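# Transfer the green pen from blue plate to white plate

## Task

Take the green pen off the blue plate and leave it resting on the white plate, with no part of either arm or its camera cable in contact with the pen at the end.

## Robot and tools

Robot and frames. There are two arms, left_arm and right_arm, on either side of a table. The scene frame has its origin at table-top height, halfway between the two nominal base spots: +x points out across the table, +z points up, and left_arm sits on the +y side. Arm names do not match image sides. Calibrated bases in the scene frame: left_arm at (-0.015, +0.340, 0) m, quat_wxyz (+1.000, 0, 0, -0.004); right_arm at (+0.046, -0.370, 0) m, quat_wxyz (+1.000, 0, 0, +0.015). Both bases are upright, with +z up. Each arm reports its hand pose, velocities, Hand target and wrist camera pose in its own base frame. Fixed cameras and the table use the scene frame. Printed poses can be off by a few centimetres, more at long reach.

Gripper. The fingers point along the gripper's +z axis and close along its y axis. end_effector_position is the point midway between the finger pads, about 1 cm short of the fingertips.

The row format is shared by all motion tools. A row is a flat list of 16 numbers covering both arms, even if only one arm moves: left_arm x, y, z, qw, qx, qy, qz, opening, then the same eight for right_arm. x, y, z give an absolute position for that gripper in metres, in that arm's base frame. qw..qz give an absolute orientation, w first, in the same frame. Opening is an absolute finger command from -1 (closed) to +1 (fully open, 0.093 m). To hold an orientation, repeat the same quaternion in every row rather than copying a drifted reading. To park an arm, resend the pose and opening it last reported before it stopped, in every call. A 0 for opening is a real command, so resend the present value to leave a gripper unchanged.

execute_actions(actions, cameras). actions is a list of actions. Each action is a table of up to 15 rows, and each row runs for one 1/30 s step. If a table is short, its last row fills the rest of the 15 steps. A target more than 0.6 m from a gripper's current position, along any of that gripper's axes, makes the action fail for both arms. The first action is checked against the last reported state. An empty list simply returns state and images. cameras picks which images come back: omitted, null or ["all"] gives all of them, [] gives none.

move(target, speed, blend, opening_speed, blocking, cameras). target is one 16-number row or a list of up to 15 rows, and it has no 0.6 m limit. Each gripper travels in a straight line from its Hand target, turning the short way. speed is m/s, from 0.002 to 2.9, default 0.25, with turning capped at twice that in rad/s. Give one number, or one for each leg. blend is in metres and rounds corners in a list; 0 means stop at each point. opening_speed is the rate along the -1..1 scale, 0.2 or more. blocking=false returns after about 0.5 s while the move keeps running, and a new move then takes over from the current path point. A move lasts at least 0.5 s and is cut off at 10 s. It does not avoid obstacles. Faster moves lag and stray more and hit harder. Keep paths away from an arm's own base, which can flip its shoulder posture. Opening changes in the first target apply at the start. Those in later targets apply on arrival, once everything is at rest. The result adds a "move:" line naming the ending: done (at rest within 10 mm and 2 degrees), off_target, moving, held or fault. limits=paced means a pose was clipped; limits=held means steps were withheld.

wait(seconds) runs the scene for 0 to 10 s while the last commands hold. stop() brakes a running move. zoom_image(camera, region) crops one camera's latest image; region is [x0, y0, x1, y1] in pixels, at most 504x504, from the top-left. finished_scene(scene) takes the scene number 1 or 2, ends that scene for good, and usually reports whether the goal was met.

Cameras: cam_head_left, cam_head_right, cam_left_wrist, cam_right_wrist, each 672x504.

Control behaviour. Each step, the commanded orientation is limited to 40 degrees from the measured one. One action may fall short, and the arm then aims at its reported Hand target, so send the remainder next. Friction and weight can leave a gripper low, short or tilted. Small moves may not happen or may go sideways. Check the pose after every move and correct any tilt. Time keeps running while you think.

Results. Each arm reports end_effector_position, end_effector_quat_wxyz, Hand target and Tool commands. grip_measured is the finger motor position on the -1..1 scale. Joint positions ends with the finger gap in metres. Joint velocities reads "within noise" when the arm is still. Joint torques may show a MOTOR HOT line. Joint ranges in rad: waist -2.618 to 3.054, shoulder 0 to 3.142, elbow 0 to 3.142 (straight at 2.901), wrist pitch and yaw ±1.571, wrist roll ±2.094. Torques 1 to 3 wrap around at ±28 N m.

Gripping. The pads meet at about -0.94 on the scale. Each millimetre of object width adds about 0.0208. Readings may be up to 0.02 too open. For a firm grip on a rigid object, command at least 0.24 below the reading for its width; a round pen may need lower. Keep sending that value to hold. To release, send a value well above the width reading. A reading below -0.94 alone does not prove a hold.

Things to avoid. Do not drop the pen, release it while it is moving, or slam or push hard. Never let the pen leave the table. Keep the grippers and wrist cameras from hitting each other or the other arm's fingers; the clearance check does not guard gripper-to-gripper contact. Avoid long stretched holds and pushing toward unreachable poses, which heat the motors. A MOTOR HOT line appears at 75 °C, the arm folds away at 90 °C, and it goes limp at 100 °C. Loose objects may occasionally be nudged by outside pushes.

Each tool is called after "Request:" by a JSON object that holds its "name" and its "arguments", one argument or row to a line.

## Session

Request:
{"name": "execute_actions", "arguments": {
  "actions": []
}}

Scene clock: 0.00 s.
left_arm: end_effector_position=(+0.3444, -0.1940, +0.1429) grip_measured=+1.000 end_effector_quat_wxyz=(+0.410, +0.246, +0.846, -0.237) | right_arm: end_effector_position=(+0.3587, +0.1550, +0.1245) grip_measured=+1.000 end_effector_quat_wxyz=(+0.350, -0.104, +0.882, +0.298)
Joint positions: left_arm=[-0.358 1.38 0.763 -0.016 0.371 0.019 0.093] | right_arm=[0.202 1.439 0.77 -0.046 -0.495 0.195 0.093]
Joint velocities: within noise
Joint torques (N m): no reading
Motor temperatures (°C): left_arm=[26 27 28 29 26 28 26] | right_arm=[27 28 25 26 26 27 27]
Heat: left arm: 29 °C; right arm: 28 °C.
Hand target: left_arm +0.3457, -0.1944, +0.1474; +0.414, +0.246, +0.844, -0.237 | right_arm +0.3605, +0.1553, +0.1296; +0.356, -0.106, +0.879, +0.298
Tool commands: left_gripper/opening=+1.0 right_gripper/opening=+1.0

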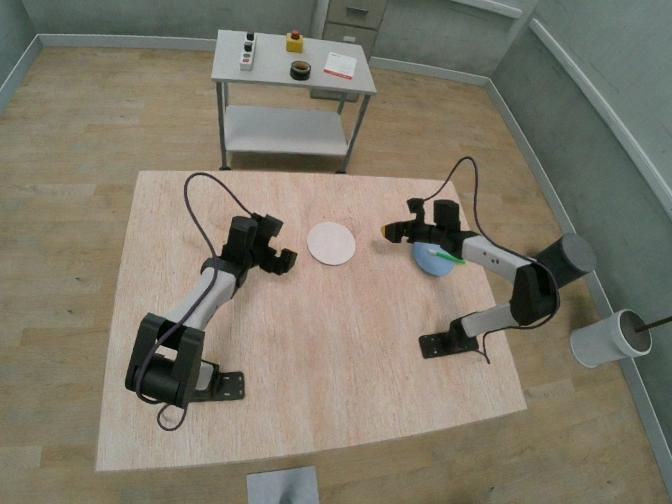

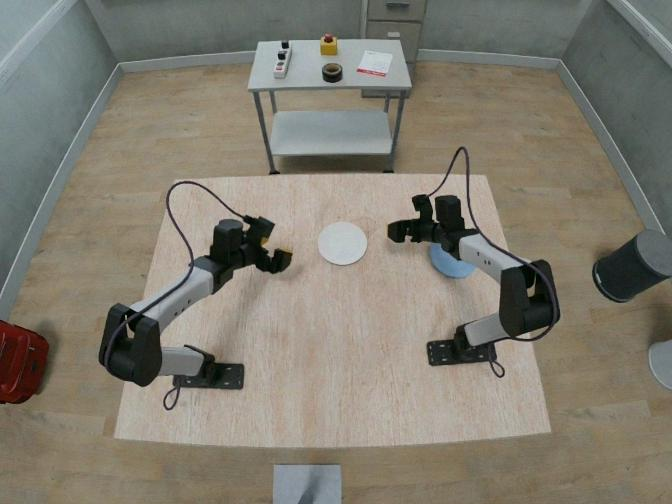

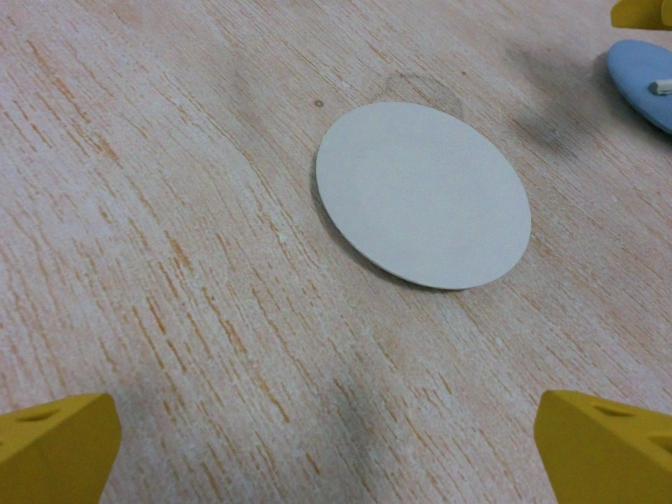

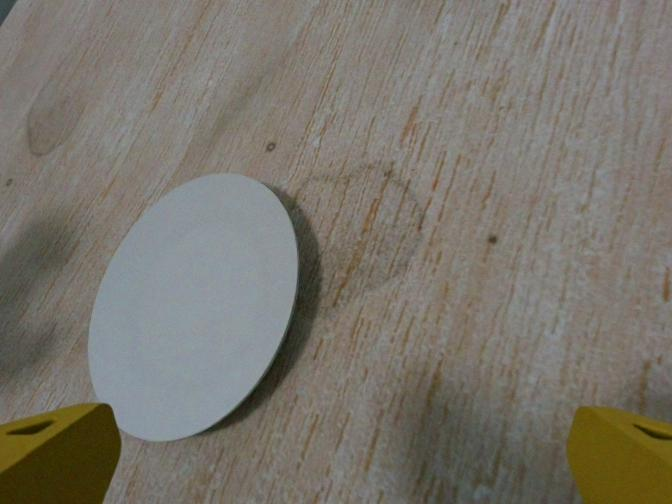

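Request:
{"name": "move", "arguments": {
  "target": [
    [0.3444,-0.194,0.1429,0.41,0.246,0.846,-0.237,1,0.32,-0.02,0.17,0,-0.537,0.843,0,1],
    [0.3444,-0.194,0.1429,0.41,0.246,0.846,-0.237,1,0.325,-0.04,0.135,0,-0.537,0.843,0,1]
  ],
  "cameras": ["cam_right_wrist","cam_head_right","cam_head_left"],
  "speed": 0.35,
  "blend": 0.03
}}

Scene clock: 11.23 s.
left_arm: end_effector_position=(+0.3444, -0.1940, +0.1429) grip_measured=+1.000 end_effector_quat_wxyz=(+0.410, +0.246, +0.846, -0.237) | right_arm: end_effector_position=(+0.3228, -0.0377, +0.1432) grip_measured=+1.000 end_effector_quat_wxyz=(+0.006, -0.532, +0.847, +0.003)
Joint positions: left_arm=[-0.358 1.38 0.763 -0.016 0.371 0.019 0.093] | right_arm=[-0.123 1.769 1.582 -1.379 -0.012 -1.245 0.093]
Joint velocities: within noise
Joint torques (N m): left_arm=[-0.1 -4.77 8.1 2.32 0.17 0.04] | right_arm=[0.31 -7.43 3.97 0.56 0 -0.05]
Motor temperatures (°C): left_arm=[26 28 29 33 26 28 26] | right_arm=[27 29 26 28 26 27 27]
Heat: left arm: 33 °C; right arm: 29 °C.
Hand target: left_arm +0.3444, -0.1940, +0.1429; +0.410, +0.246, +0.846, -0.237 | right_arm +0.3236, -0.0399, +0.1365; +0.000, -0.538, +0.843, -0.001
Off the commanded pose: left_arm 0.000 m, 0 deg | right_arm 0.009 m, 1 deg.
move: done; blend cut to 0.0203 m at target 1
Images, in order (width x height): cam_head_left 672x504, cam_head_right 672x504, cam_right_wrist 672x504.

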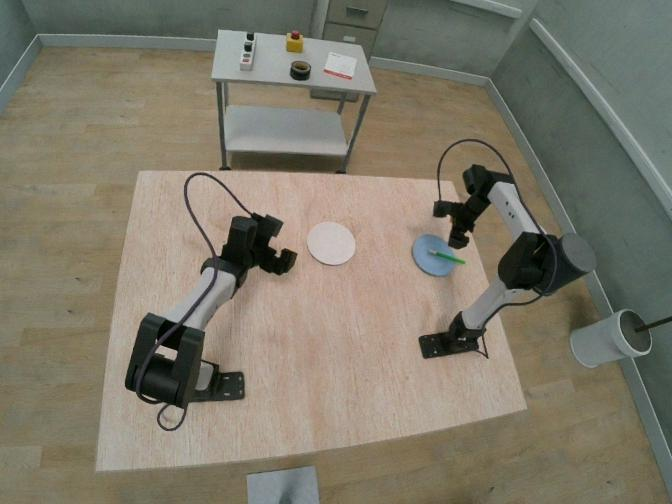

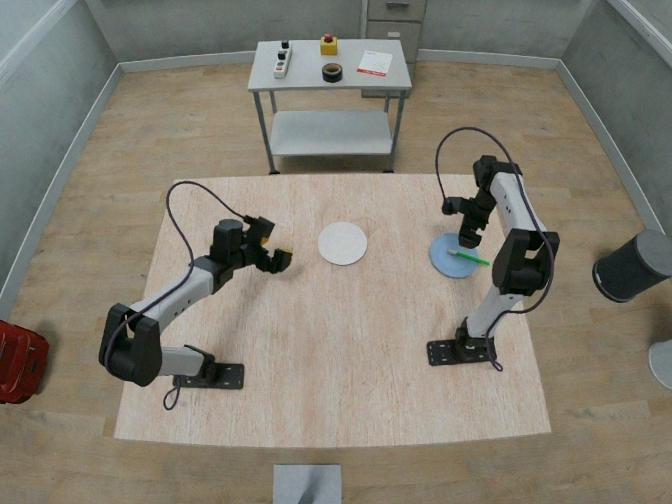

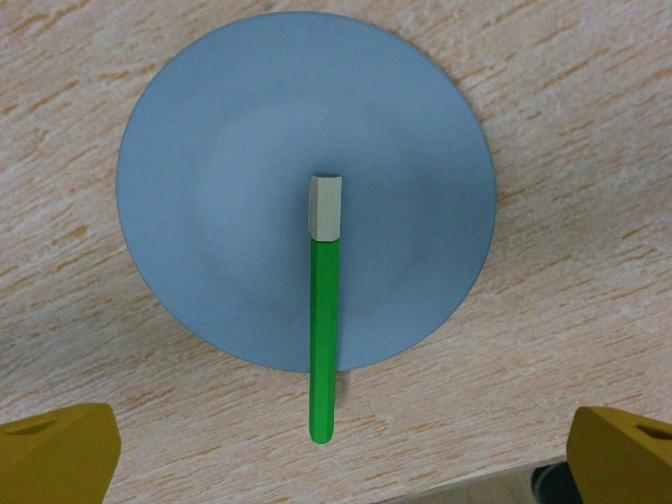

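Request:
{"name": "move", "arguments": {
  "target": [0.3444,-0.194,0.1429,0.41,0.246,0.846,-0.237,1,0.297,-0.078,0.06,0,-0.537,0.843,0,1],
  "cameras": ["cam_right_wrist","cam_head_right"]
}}

Scene clock: 20.63 s.
left_arm: end_effector_position=(+0.3444, -0.1940, +0.1429) grip_measured=+1.000 end_effector_quat_wxyz=(+0.410, +0.246, +0.846, -0.237) | right_arm: end_effector_position=(+0.2972, -0.0765, +0.0573) grip_measured=+1.000 end_effector_quat_wxyz=(-0.007, -0.532, +0.847, +0.013)
Joint positions: left_arm=[-0.358 1.38 0.763 -0.016 0.371 0.019 0.093] | right_arm=[-0.256 1.769 1.237 -1.066 -0.008 -1.379 0.093]
Joint velocities: within noise
Joint torques (N m): left_arm=[-0.09 -4.77 8.1 2.32 0.17 0.04] | right_arm=[0.14 -10.22 3.6 0.46 -0.09 -0.04]
Motor temperatures (°C): left_arm=[26 29 30 35 26 28 26] | right_arm=[27 31 26 27 26 27 27]
Heat: left arm: 35 °C; right arm: 31 °C.
Hand target: left_arm +0.3444, -0.1940, +0.1429; +0.410, +0.246, +0.846, -0.237 | right_arm +0.2971, -0.0777, +0.0601; +0.000, -0.537, +0.843, +0.001
Off the commanded pose: left_arm 0.000 m, 0 deg | right_arm 0.003 m, 2 deg.
move: done
Images, in order (width x height): cam_head_right 672x504, cam_right_wrist 672x504.

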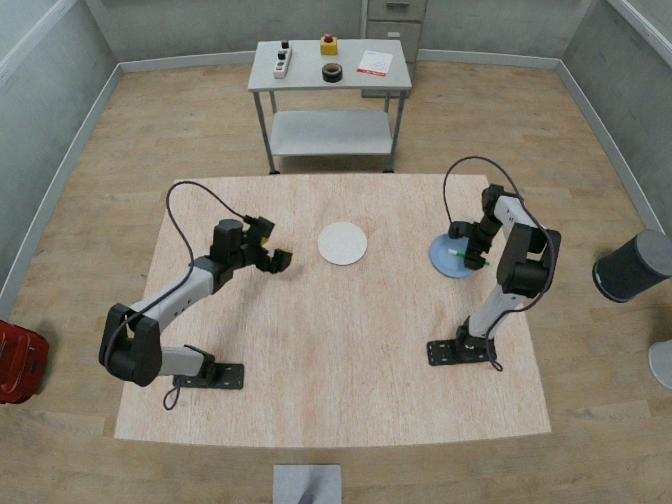

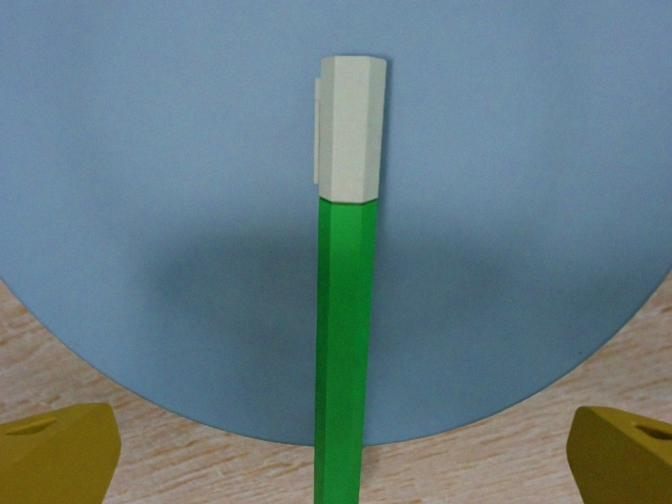

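Request:
{"name": "move", "arguments": {
  "target": [0.3444,-0.194,0.1429,0.41,0.246,0.846,-0.237,1,0.297,-0.079,0.045,0,-0.537,0.843,0,1],
  "cameras": ["cam_right_wrist"],
  "speed": 0.08
}}

Scene clock: 26.77 s.
left_arm: end_effector_position=(+0.3444, -0.1940, +0.1429) grip_measured=+1.000 end_effector_quat_wxyz=(+0.410, +0.246, +0.846, -0.237) | right_arm: end_effector_position=(+0.2982, -0.0768, +0.0474) grip_measured=+1.000 end_effector_quat_wxyz=(-0.001, -0.533, +0.846, +0.006)
Joint positions: left_arm=[-0.358 1.38 0.763 -0.016 0.371 0.019 0.093] | right_arm=[-0.256 1.769 1.196 -1.008 -0.008 -1.382 0.093]
Joint velocities: within noise
Joint torques (N m): left_arm=[-0.09 -4.77 8.09 2.32 0.17 0.04] | right_arm=[-0.08 -8.39 3.59 0.52 -0.07 -0.05]
Motor temperatures (°C): left_arm=[26 29 31 36 26 28 26] | right_arm=[27 33 26 27 26 27 27]
Heat: left arm: 36 °C; right arm: 33 °C.
Hand target: left_arm +0.3444, -0.1940, +0.1429; +0.410, +0.246, +0.846, -0.237 | right_arm +0.2970, -0.0790, +0.0450; +0.000, -0.537, +0.844, +0.000
Off the commanded pose: left_arm 0.000 m, 0 deg | right_arm 0.004 m, 1 deg.
move: done
Images, in order (width x height): cam_right_wrist 672x504.

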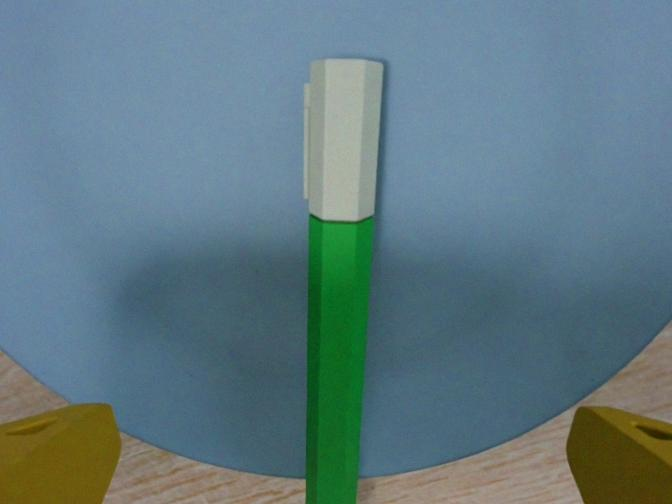

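Request:
{"name": "move", "arguments": {
  "target": [
    [0.3444,-0.194,0.1429,0.41,0.246,0.846,-0.237,1,0.295,-0.078,0.040,0,-0.537,0.843,0,1],
    [0.3444,-0.194,0.1429,0.41,0.246,0.846,-0.237,1,0.295,-0.078,0.040,0,-0.537,0.843,0,-0.95]
  ],
  "cameras": ["cam_right_wrist"],
  "speed": 0.08,
  "opening_speed": 1.5
}}

Scene clock: 34.37 s.
left_arm: end_effector_position=(+0.3444, -0.1940, +0.1429) grip_measured=+1.000 end_effector_quat_wxyz=(+0.410, +0.246, +0.846, -0.237) | right_arm: end_effector_position=(+0.2984, -0.0768, +0.0429) grip_measured=-0.946 end_effector_quat_wxyz=(+0.003, -0.534, +0.845, +0.002)
Joint positions: left_arm=[-0.358 1.38 0.763 -0.016 0.371 0.019 0.093] | right_arm=[-0.256 1.766 1.173 -0.977 -0.008 -1.383 0]
Joint velocities: within noise
Joint torques (N m): left_arm=[-0.09 -4.77 8.12 2.32 0.18 0.04] | right_arm=[-0.02 -8.2 3.58 0.45 -0.08 -0.03]
Motor temperatures (°C): left_arm=[26 30 31 37 26 28 26] | right_arm=[27 34 26 27 26 27 27]
Heat: left arm: 37 °C; right arm: 34 °C.
Hand target: left_arm +0.3444, -0.1940, +0.1429; +0.410, +0.246, +0.846, -0.237 | right_arm +0.2950, -0.0779, +0.0401; +0.000, -0.538, +0.843, +0.000
Off the commanded pose: left_arm 0.000 m, 0 deg | right_arm 0.005 m, 1 deg.
move: done
Images, in order (width x height): cam_right_wrist 672x504.

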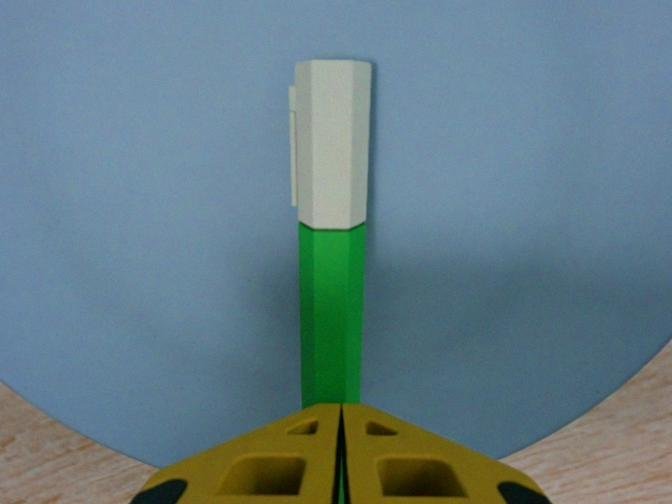

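Request:
{"name": "move", "arguments": {
  "target": [
    [0.3444,-0.194,0.1429,0.41,0.246,0.846,-0.237,1,0.294,-0.077,0.045,0,-0.537,0.843,0,0.2],
    [0.3444,-0.194,0.1429,0.41,0.246,0.846,-0.237,1,0.292,-0.076,0.024,0,-0.537,0.843,0,0.2]
  ],
  "cameras": ["cam_right_wrist"],
  "speed": 0.08
}}

Scene clock: 40.87 s.
left_arm: end_effector_position=(+0.3444, -0.1940, +0.1429) grip_measured=+1.000 end_effector_quat_wxyz=(+0.410, +0.246, +0.846, -0.237) | right_arm: end_effector_position=(+0.2935, -0.0756, +0.0300) grip_measured=+0.198 end_effector_quat_wxyz=(+0.003, -0.534, +0.845, +0.002)
Joint positions: left_arm=[-0.358 1.38 0.763 -0.016 0.371 0.019 0.093] | right_arm=[-0.256 1.766 1.118 -0.922 -0.008 -1.383 0.055]
Joint velocities: within noise
Joint torques (N m): left_arm=[-0.1 -4.78 8.1 2.32 0.18 0.04] | right_arm=[0.31 -6.95 3.55 0.56 -0.08 0.02]
Motor temperatures (°C): left_arm=[26 30 32 37 26 28 26] | right_arm=[27 33 26 27 26 27 27]
Heat: left arm: 37 °C; right arm: 33 °C.
Hand target: left_arm +0.3444, -0.1940, +0.1429; +0.410, +0.246, +0.846, -0.237 | right_arm +0.2917, -0.0759, +0.0242; +0.000, -0.537, +0.843, +0.000
Off the commanded pose: left_arm 0.000 m, 0 deg | right_arm 0.006 m, 1 deg.
move: done
Images, in order (width x height): cam_right_wrist 672x504.

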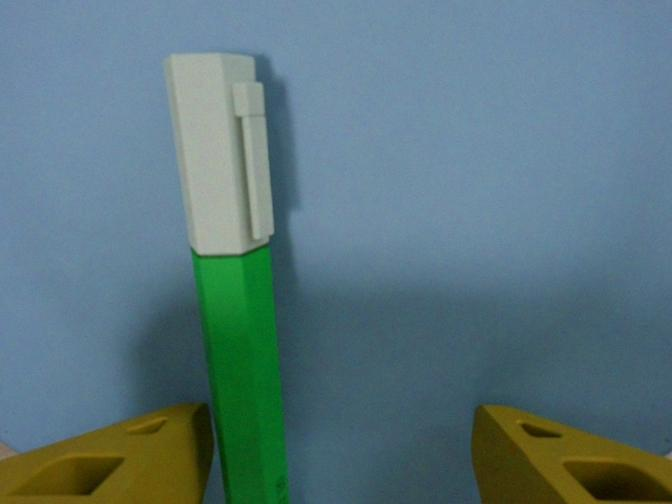

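Request:
{"name": "move", "arguments": {
  "target": [0.3444,-0.194,0.1429,0.41,0.246,0.846,-0.237,1,0.292,-0.076,0.024,0,-0.537,0.843,0,-0.95],
  "cameras": ["cam_right_wrist","cam_head_right"],
  "opening_speed": 1
}}

Scene clock: 46.57 s.
left_arm: end_effector_position=(+0.3444, -0.1940, +0.1429) grip_measured=+1.000 end_effector_quat_wxyz=(+0.410, +0.246, +0.846, -0.237) | right_arm: end_effector_position=(+0.2938, -0.0757, +0.0300) grip_measured=-0.860 end_effector_quat_wxyz=(+0.004, -0.534, +0.845, +0.002)
Joint positions: left_arm=[-0.358 1.38 0.763 -0.016 0.371 0.019 0.093] | right_arm=[-0.256 1.766 1.118 -0.92 -0.008 -1.383 0.004]
Joint velocities: within noise
Joint torques (N m): left_arm=[-0.1 -4.77 8.12 2.32 0.17 0.04] | right_arm=[0.32 -6.95 3.55 0.56 -0.07 0.03]
Motor temperatures (°C): left_arm=[26 30 32 38 26 28 26] | right_arm=[27 33 26 27 26 27 27]
Heat: left arm: 38 °C; right arm: 33 °C.
Hand target: left_arm +0.3444, -0.1940, +0.1429; +0.410, +0.246, +0.846, -0.237 | right_arm +0.2920, -0.0760, +0.0241; +0.000, -0.537, +0.843, +0.000
Off the commanded pose: left_arm 0.000 m, 0 deg | right_arm 0.006 m, 1 deg.
move: done
Images, in order (width x height): cam_head_right 672x504, cam_right_wrist 672x504.

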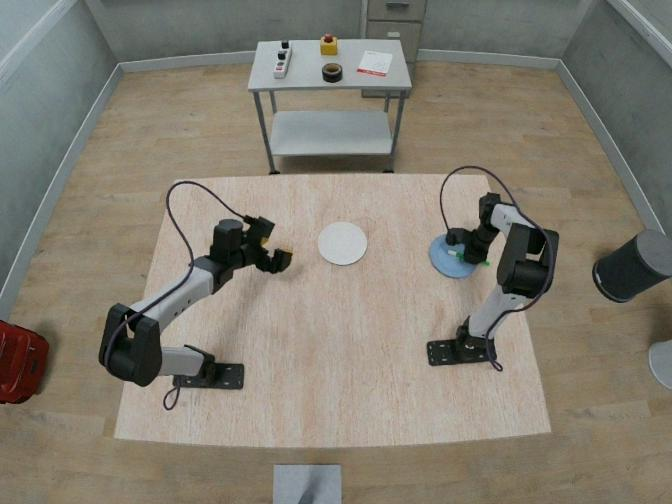

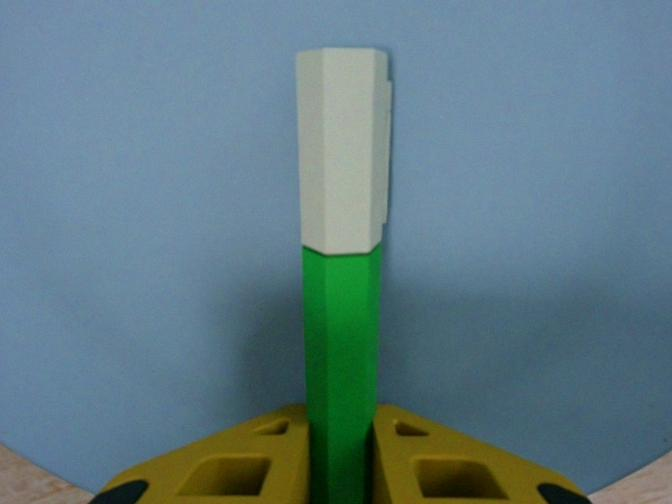

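Request:
{"name": "move", "arguments": {
  "target": [
    [0.3444,-0.16,0.145,0.41,0.246,0.846,-0.237,1,0.294,-0.07,0.13,0,-0.537,0.843,0,-0.95],
    [0.335,-0.06,0.16,0.41,0.246,0.846,-0.237,1,0.35,0.305,0.13,0,-0.537,0.843,0,-0.95]
  ],
  "cameras": ["cam_right_wrist","cam_head_right","cam_head_left"],
  "blend": 0.03
}}

Scene clock: 60.37 s.
left_arm: end_effector_position=(+0.3319, -0.0603, +0.1442) grip_measured=+1.000 end_effector_quat_wxyz=(+0.400, +0.236, +0.854, -0.235) | right_arm: end_effector_position=(+0.3473, +0.3061, +0.1272) grip_measured=-0.869 end_effector_quat_wxyz=(+0.025, -0.547, +0.837, +0.006)
Joint positions: left_arm=[0.164 1.3 0.776 -0.357 0.742 0.425 0.093] | right_arm=[0.721 2.366 2.411 -1.564 -0.005 -0.437 0.004]
Joint velocities: within noise
Joint torques (N m): left_arm=[0.58 -4.44 11.86 1.42 0.72 0.24] | right_arm=[-0.21 -11.6 8.08 0.24 0.02 0.19]
Motor temperatures (°C): left_arm=[26 30 33 38 26 28 26] | right_arm=[27 33 27 27 26 27 27]
Heat: left arm: 38 °C; right arm: 33 °C.
Hand target: left_arm +0.3344, -0.0606, +0.1598; +0.410, +0.245, +0.846, -0.238 | right_arm +0.3509, +0.3034, +0.1296; +0.026, -0.540, +0.841, +0.000
Off the commanded pose: left_arm 0.016 m, 2 deg | right_arm 0.004 m, 3 deg.
joint sent to its limit (right arm) — joint 4 (wrist pitch), lower limit. The joint targets are off in orientation, not in position.
move: off_target (left_arm, right_arm)
Images, in order (width x height): cam_head_left 672x504, cam_head_right 672x504, cam_right_wrist 672x504.

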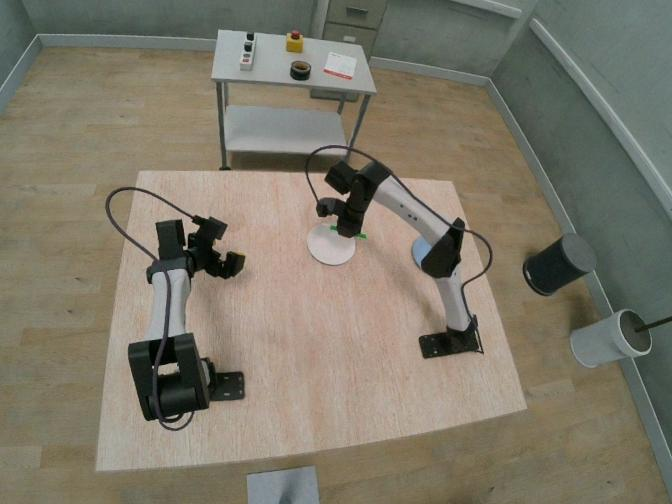

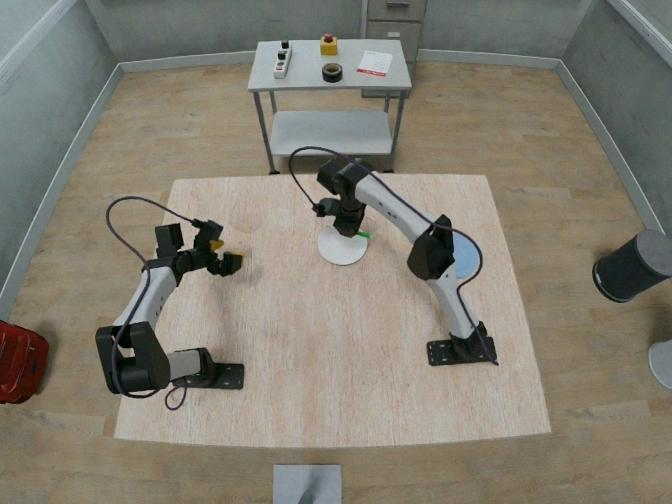

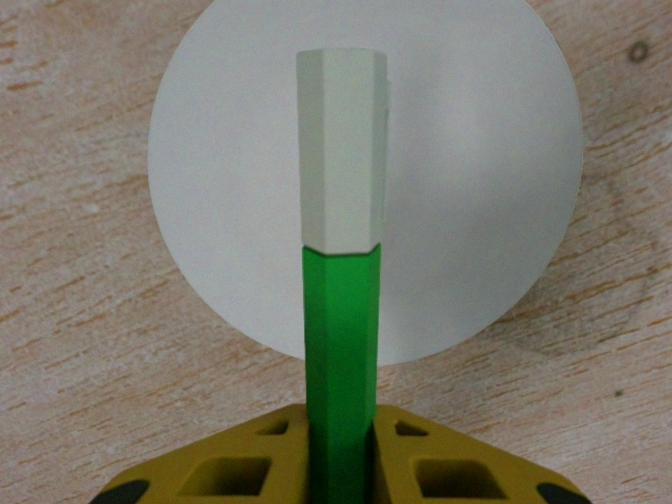

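Request:
{"name": "move", "arguments": {
  "target": [
    [0.335,-0.06,0.16,0.41,0.246,0.846,-0.237,1,0.354,0.321,0.06,0,-0.537,0.843,0,-0.95],
    [0.335,-0.06,0.16,0.41,0.246,0.846,-0.237,1,0.354,0.321,0.025,0,-0.537,0.843,0,-0.95]
  ],
  "cameras": ["cam_right_wrist","cam_head_right"],
  "speed": [0.2,0.07]
}}

Scene clock: 71.27 s.
left_arm: end_effector_position=(+0.3319, -0.0603, +0.1442) grip_measured=+1.000 end_effector_quat_wxyz=(+0.401, +0.236, +0.854, -0.235) | right_arm: end_effector_position=(+0.3504, +0.3155, +0.0337) grip_measured=-0.869 end_effector_quat_wxyz=(-0.012, -0.540, +0.842, +0.000)
Joint positions: left_arm=[0.164 1.3 0.776 -0.357 0.742 0.427 0.093] | right_arm=[0.731 2.461 2.206 -1.341 -0.005 -0.409 0.004]
Joint velocities: within noise
Joint torques (N m): left_arm=[0.64 -4.42 11.85 1.44 0.69 0.24] | right_arm=[0.58 -13.05 3.49 0.9 -0.07 0.19]
Motor temperatures (°C): left_arm=[26 30 33 37 26 28 26] | right_arm=[27 36 29 27 26 27 28]
Heat: left arm: 37 °C; right arm: 36 °C.
Hand target: left_arm +0.3349, -0.0601, +0.1598; +0.411, +0.246, +0.846, -0.236 | right_arm +0.3540, +0.3209, +0.0254; +0.000, -0.537, +0.843, +0.000
Off the commanded pose: left_arm 0.016 m, 2 deg | right_arm 0.011 m, 1 deg.
move: off_target (left_arm, right_arm)
Images, in order (width x height): cam_head_right 672x504, cam_right_wrist 672x504.

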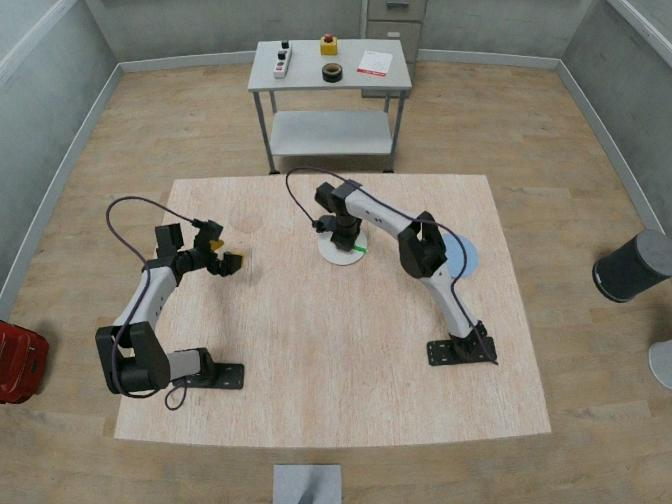

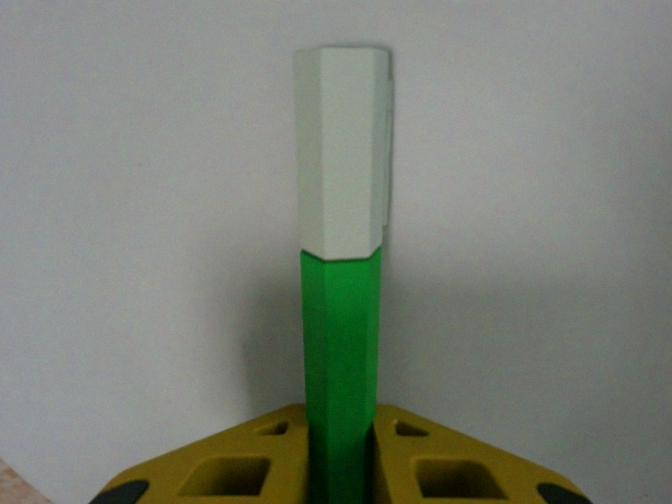

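Request:
{"name": "move", "arguments": {
  "target": [
    [0.335,-0.06,0.16,0.41,0.246,0.846,-0.237,1,0.354,0.321,0.019,0,-0.537,0.843,0,-0.95],
    [0.335,-0.06,0.16,0.41,0.246,0.846,-0.237,1,0.354,0.321,0.019,0,-0.537,0.843,0,-0.3],
    [0.335,-0.06,0.16,0.41,0.246,0.846,-0.237,1,0.35,0.316,0.12,0,-0.537,0.843,0,-0.3]
  ],
  "cameras": ["cam_right_wrist","cam_head_right"],
  "speed": [0.06,0.1,0.15],
  "opening_speed": 0.8
}}

Scene clock: 79.37 s.
left_arm: end_effector_position=(+0.3319, -0.0603, +0.1442) grip_measured=+1.000 end_effector_quat_wxyz=(+0.401, +0.236, +0.854, -0.235) | right_arm: end_effector_position=(+0.3497, +0.3159, +0.1006) grip_measured=-0.302 end_effector_quat_wxyz=(+0.005, -0.536, +0.844, +0.003)
Joint positions: left_arm=[0.164 1.3 0.776 -0.357 0.742 0.427 0.093] | right_arm=[0.733 2.453 2.46 -1.566 -0.005 -0.398 0.031]
Joint velocities: within noise
Joint torques (N m): left_arm=[0.64 -4.41 11.85 1.44 0.69 0.24] | right_arm=[0.34 -16.17 7.15 0.16 -0.06 0.16]
Motor temperatures (°C): left_arm=[26 30 34 37 26 28 26] | right_arm=[27 39 28 27 26 27 28]
Heat: left arm: 37 °C; right arm: 39 °C.
Hand target: left_arm +0.3349, -0.0601, +0.1598; +0.411, +0.245, +0.846, -0.237 | right_arm +0.3493, +0.3155, +0.1191; +0.022, -0.533, +0.846, +0.004
Off the commanded pose: left_arm 0.016 m, 2 deg | right_arm 0.019 m, 1 deg.
joint sent to its limit (right arm) — joint 4 (wrist pitch), lower limit. The joint targets are off in orientation, not in position.
move: off_target (left_arm, right_arm); target 2's new opening was sent with right_arm's hand 0.013 m and 2 deg from that target
Images, in order (width x height): cam_head_right 672x504, cam_right_wrist 672x504.

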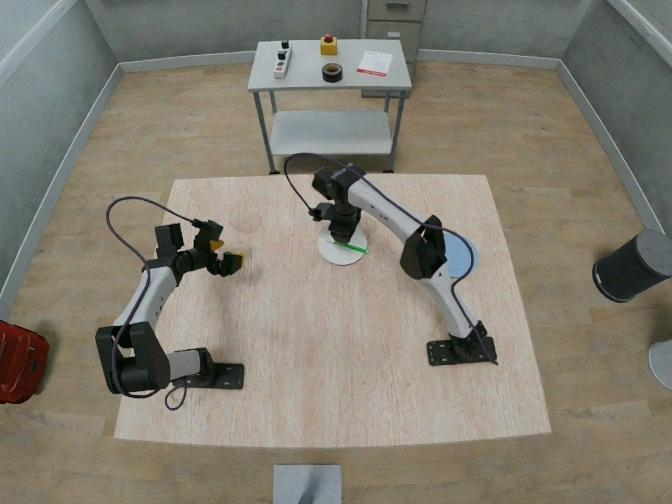

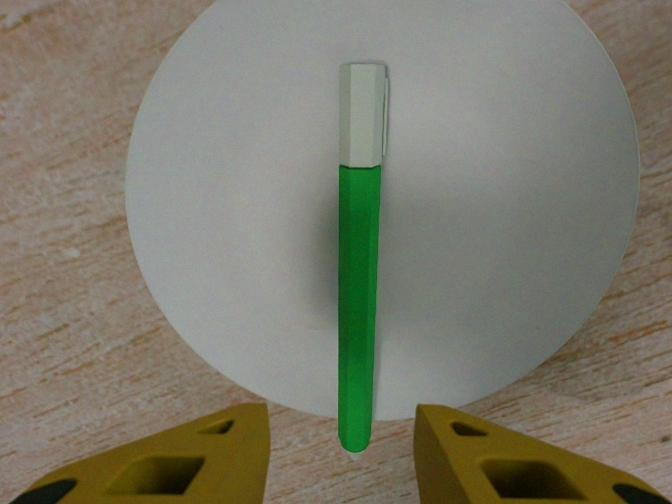

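Resting on the plate with a small overhang.

Request:
{"name": "finished_scene", "arguments": {
  "scene": 2
}}

The scene is finished: the task was done.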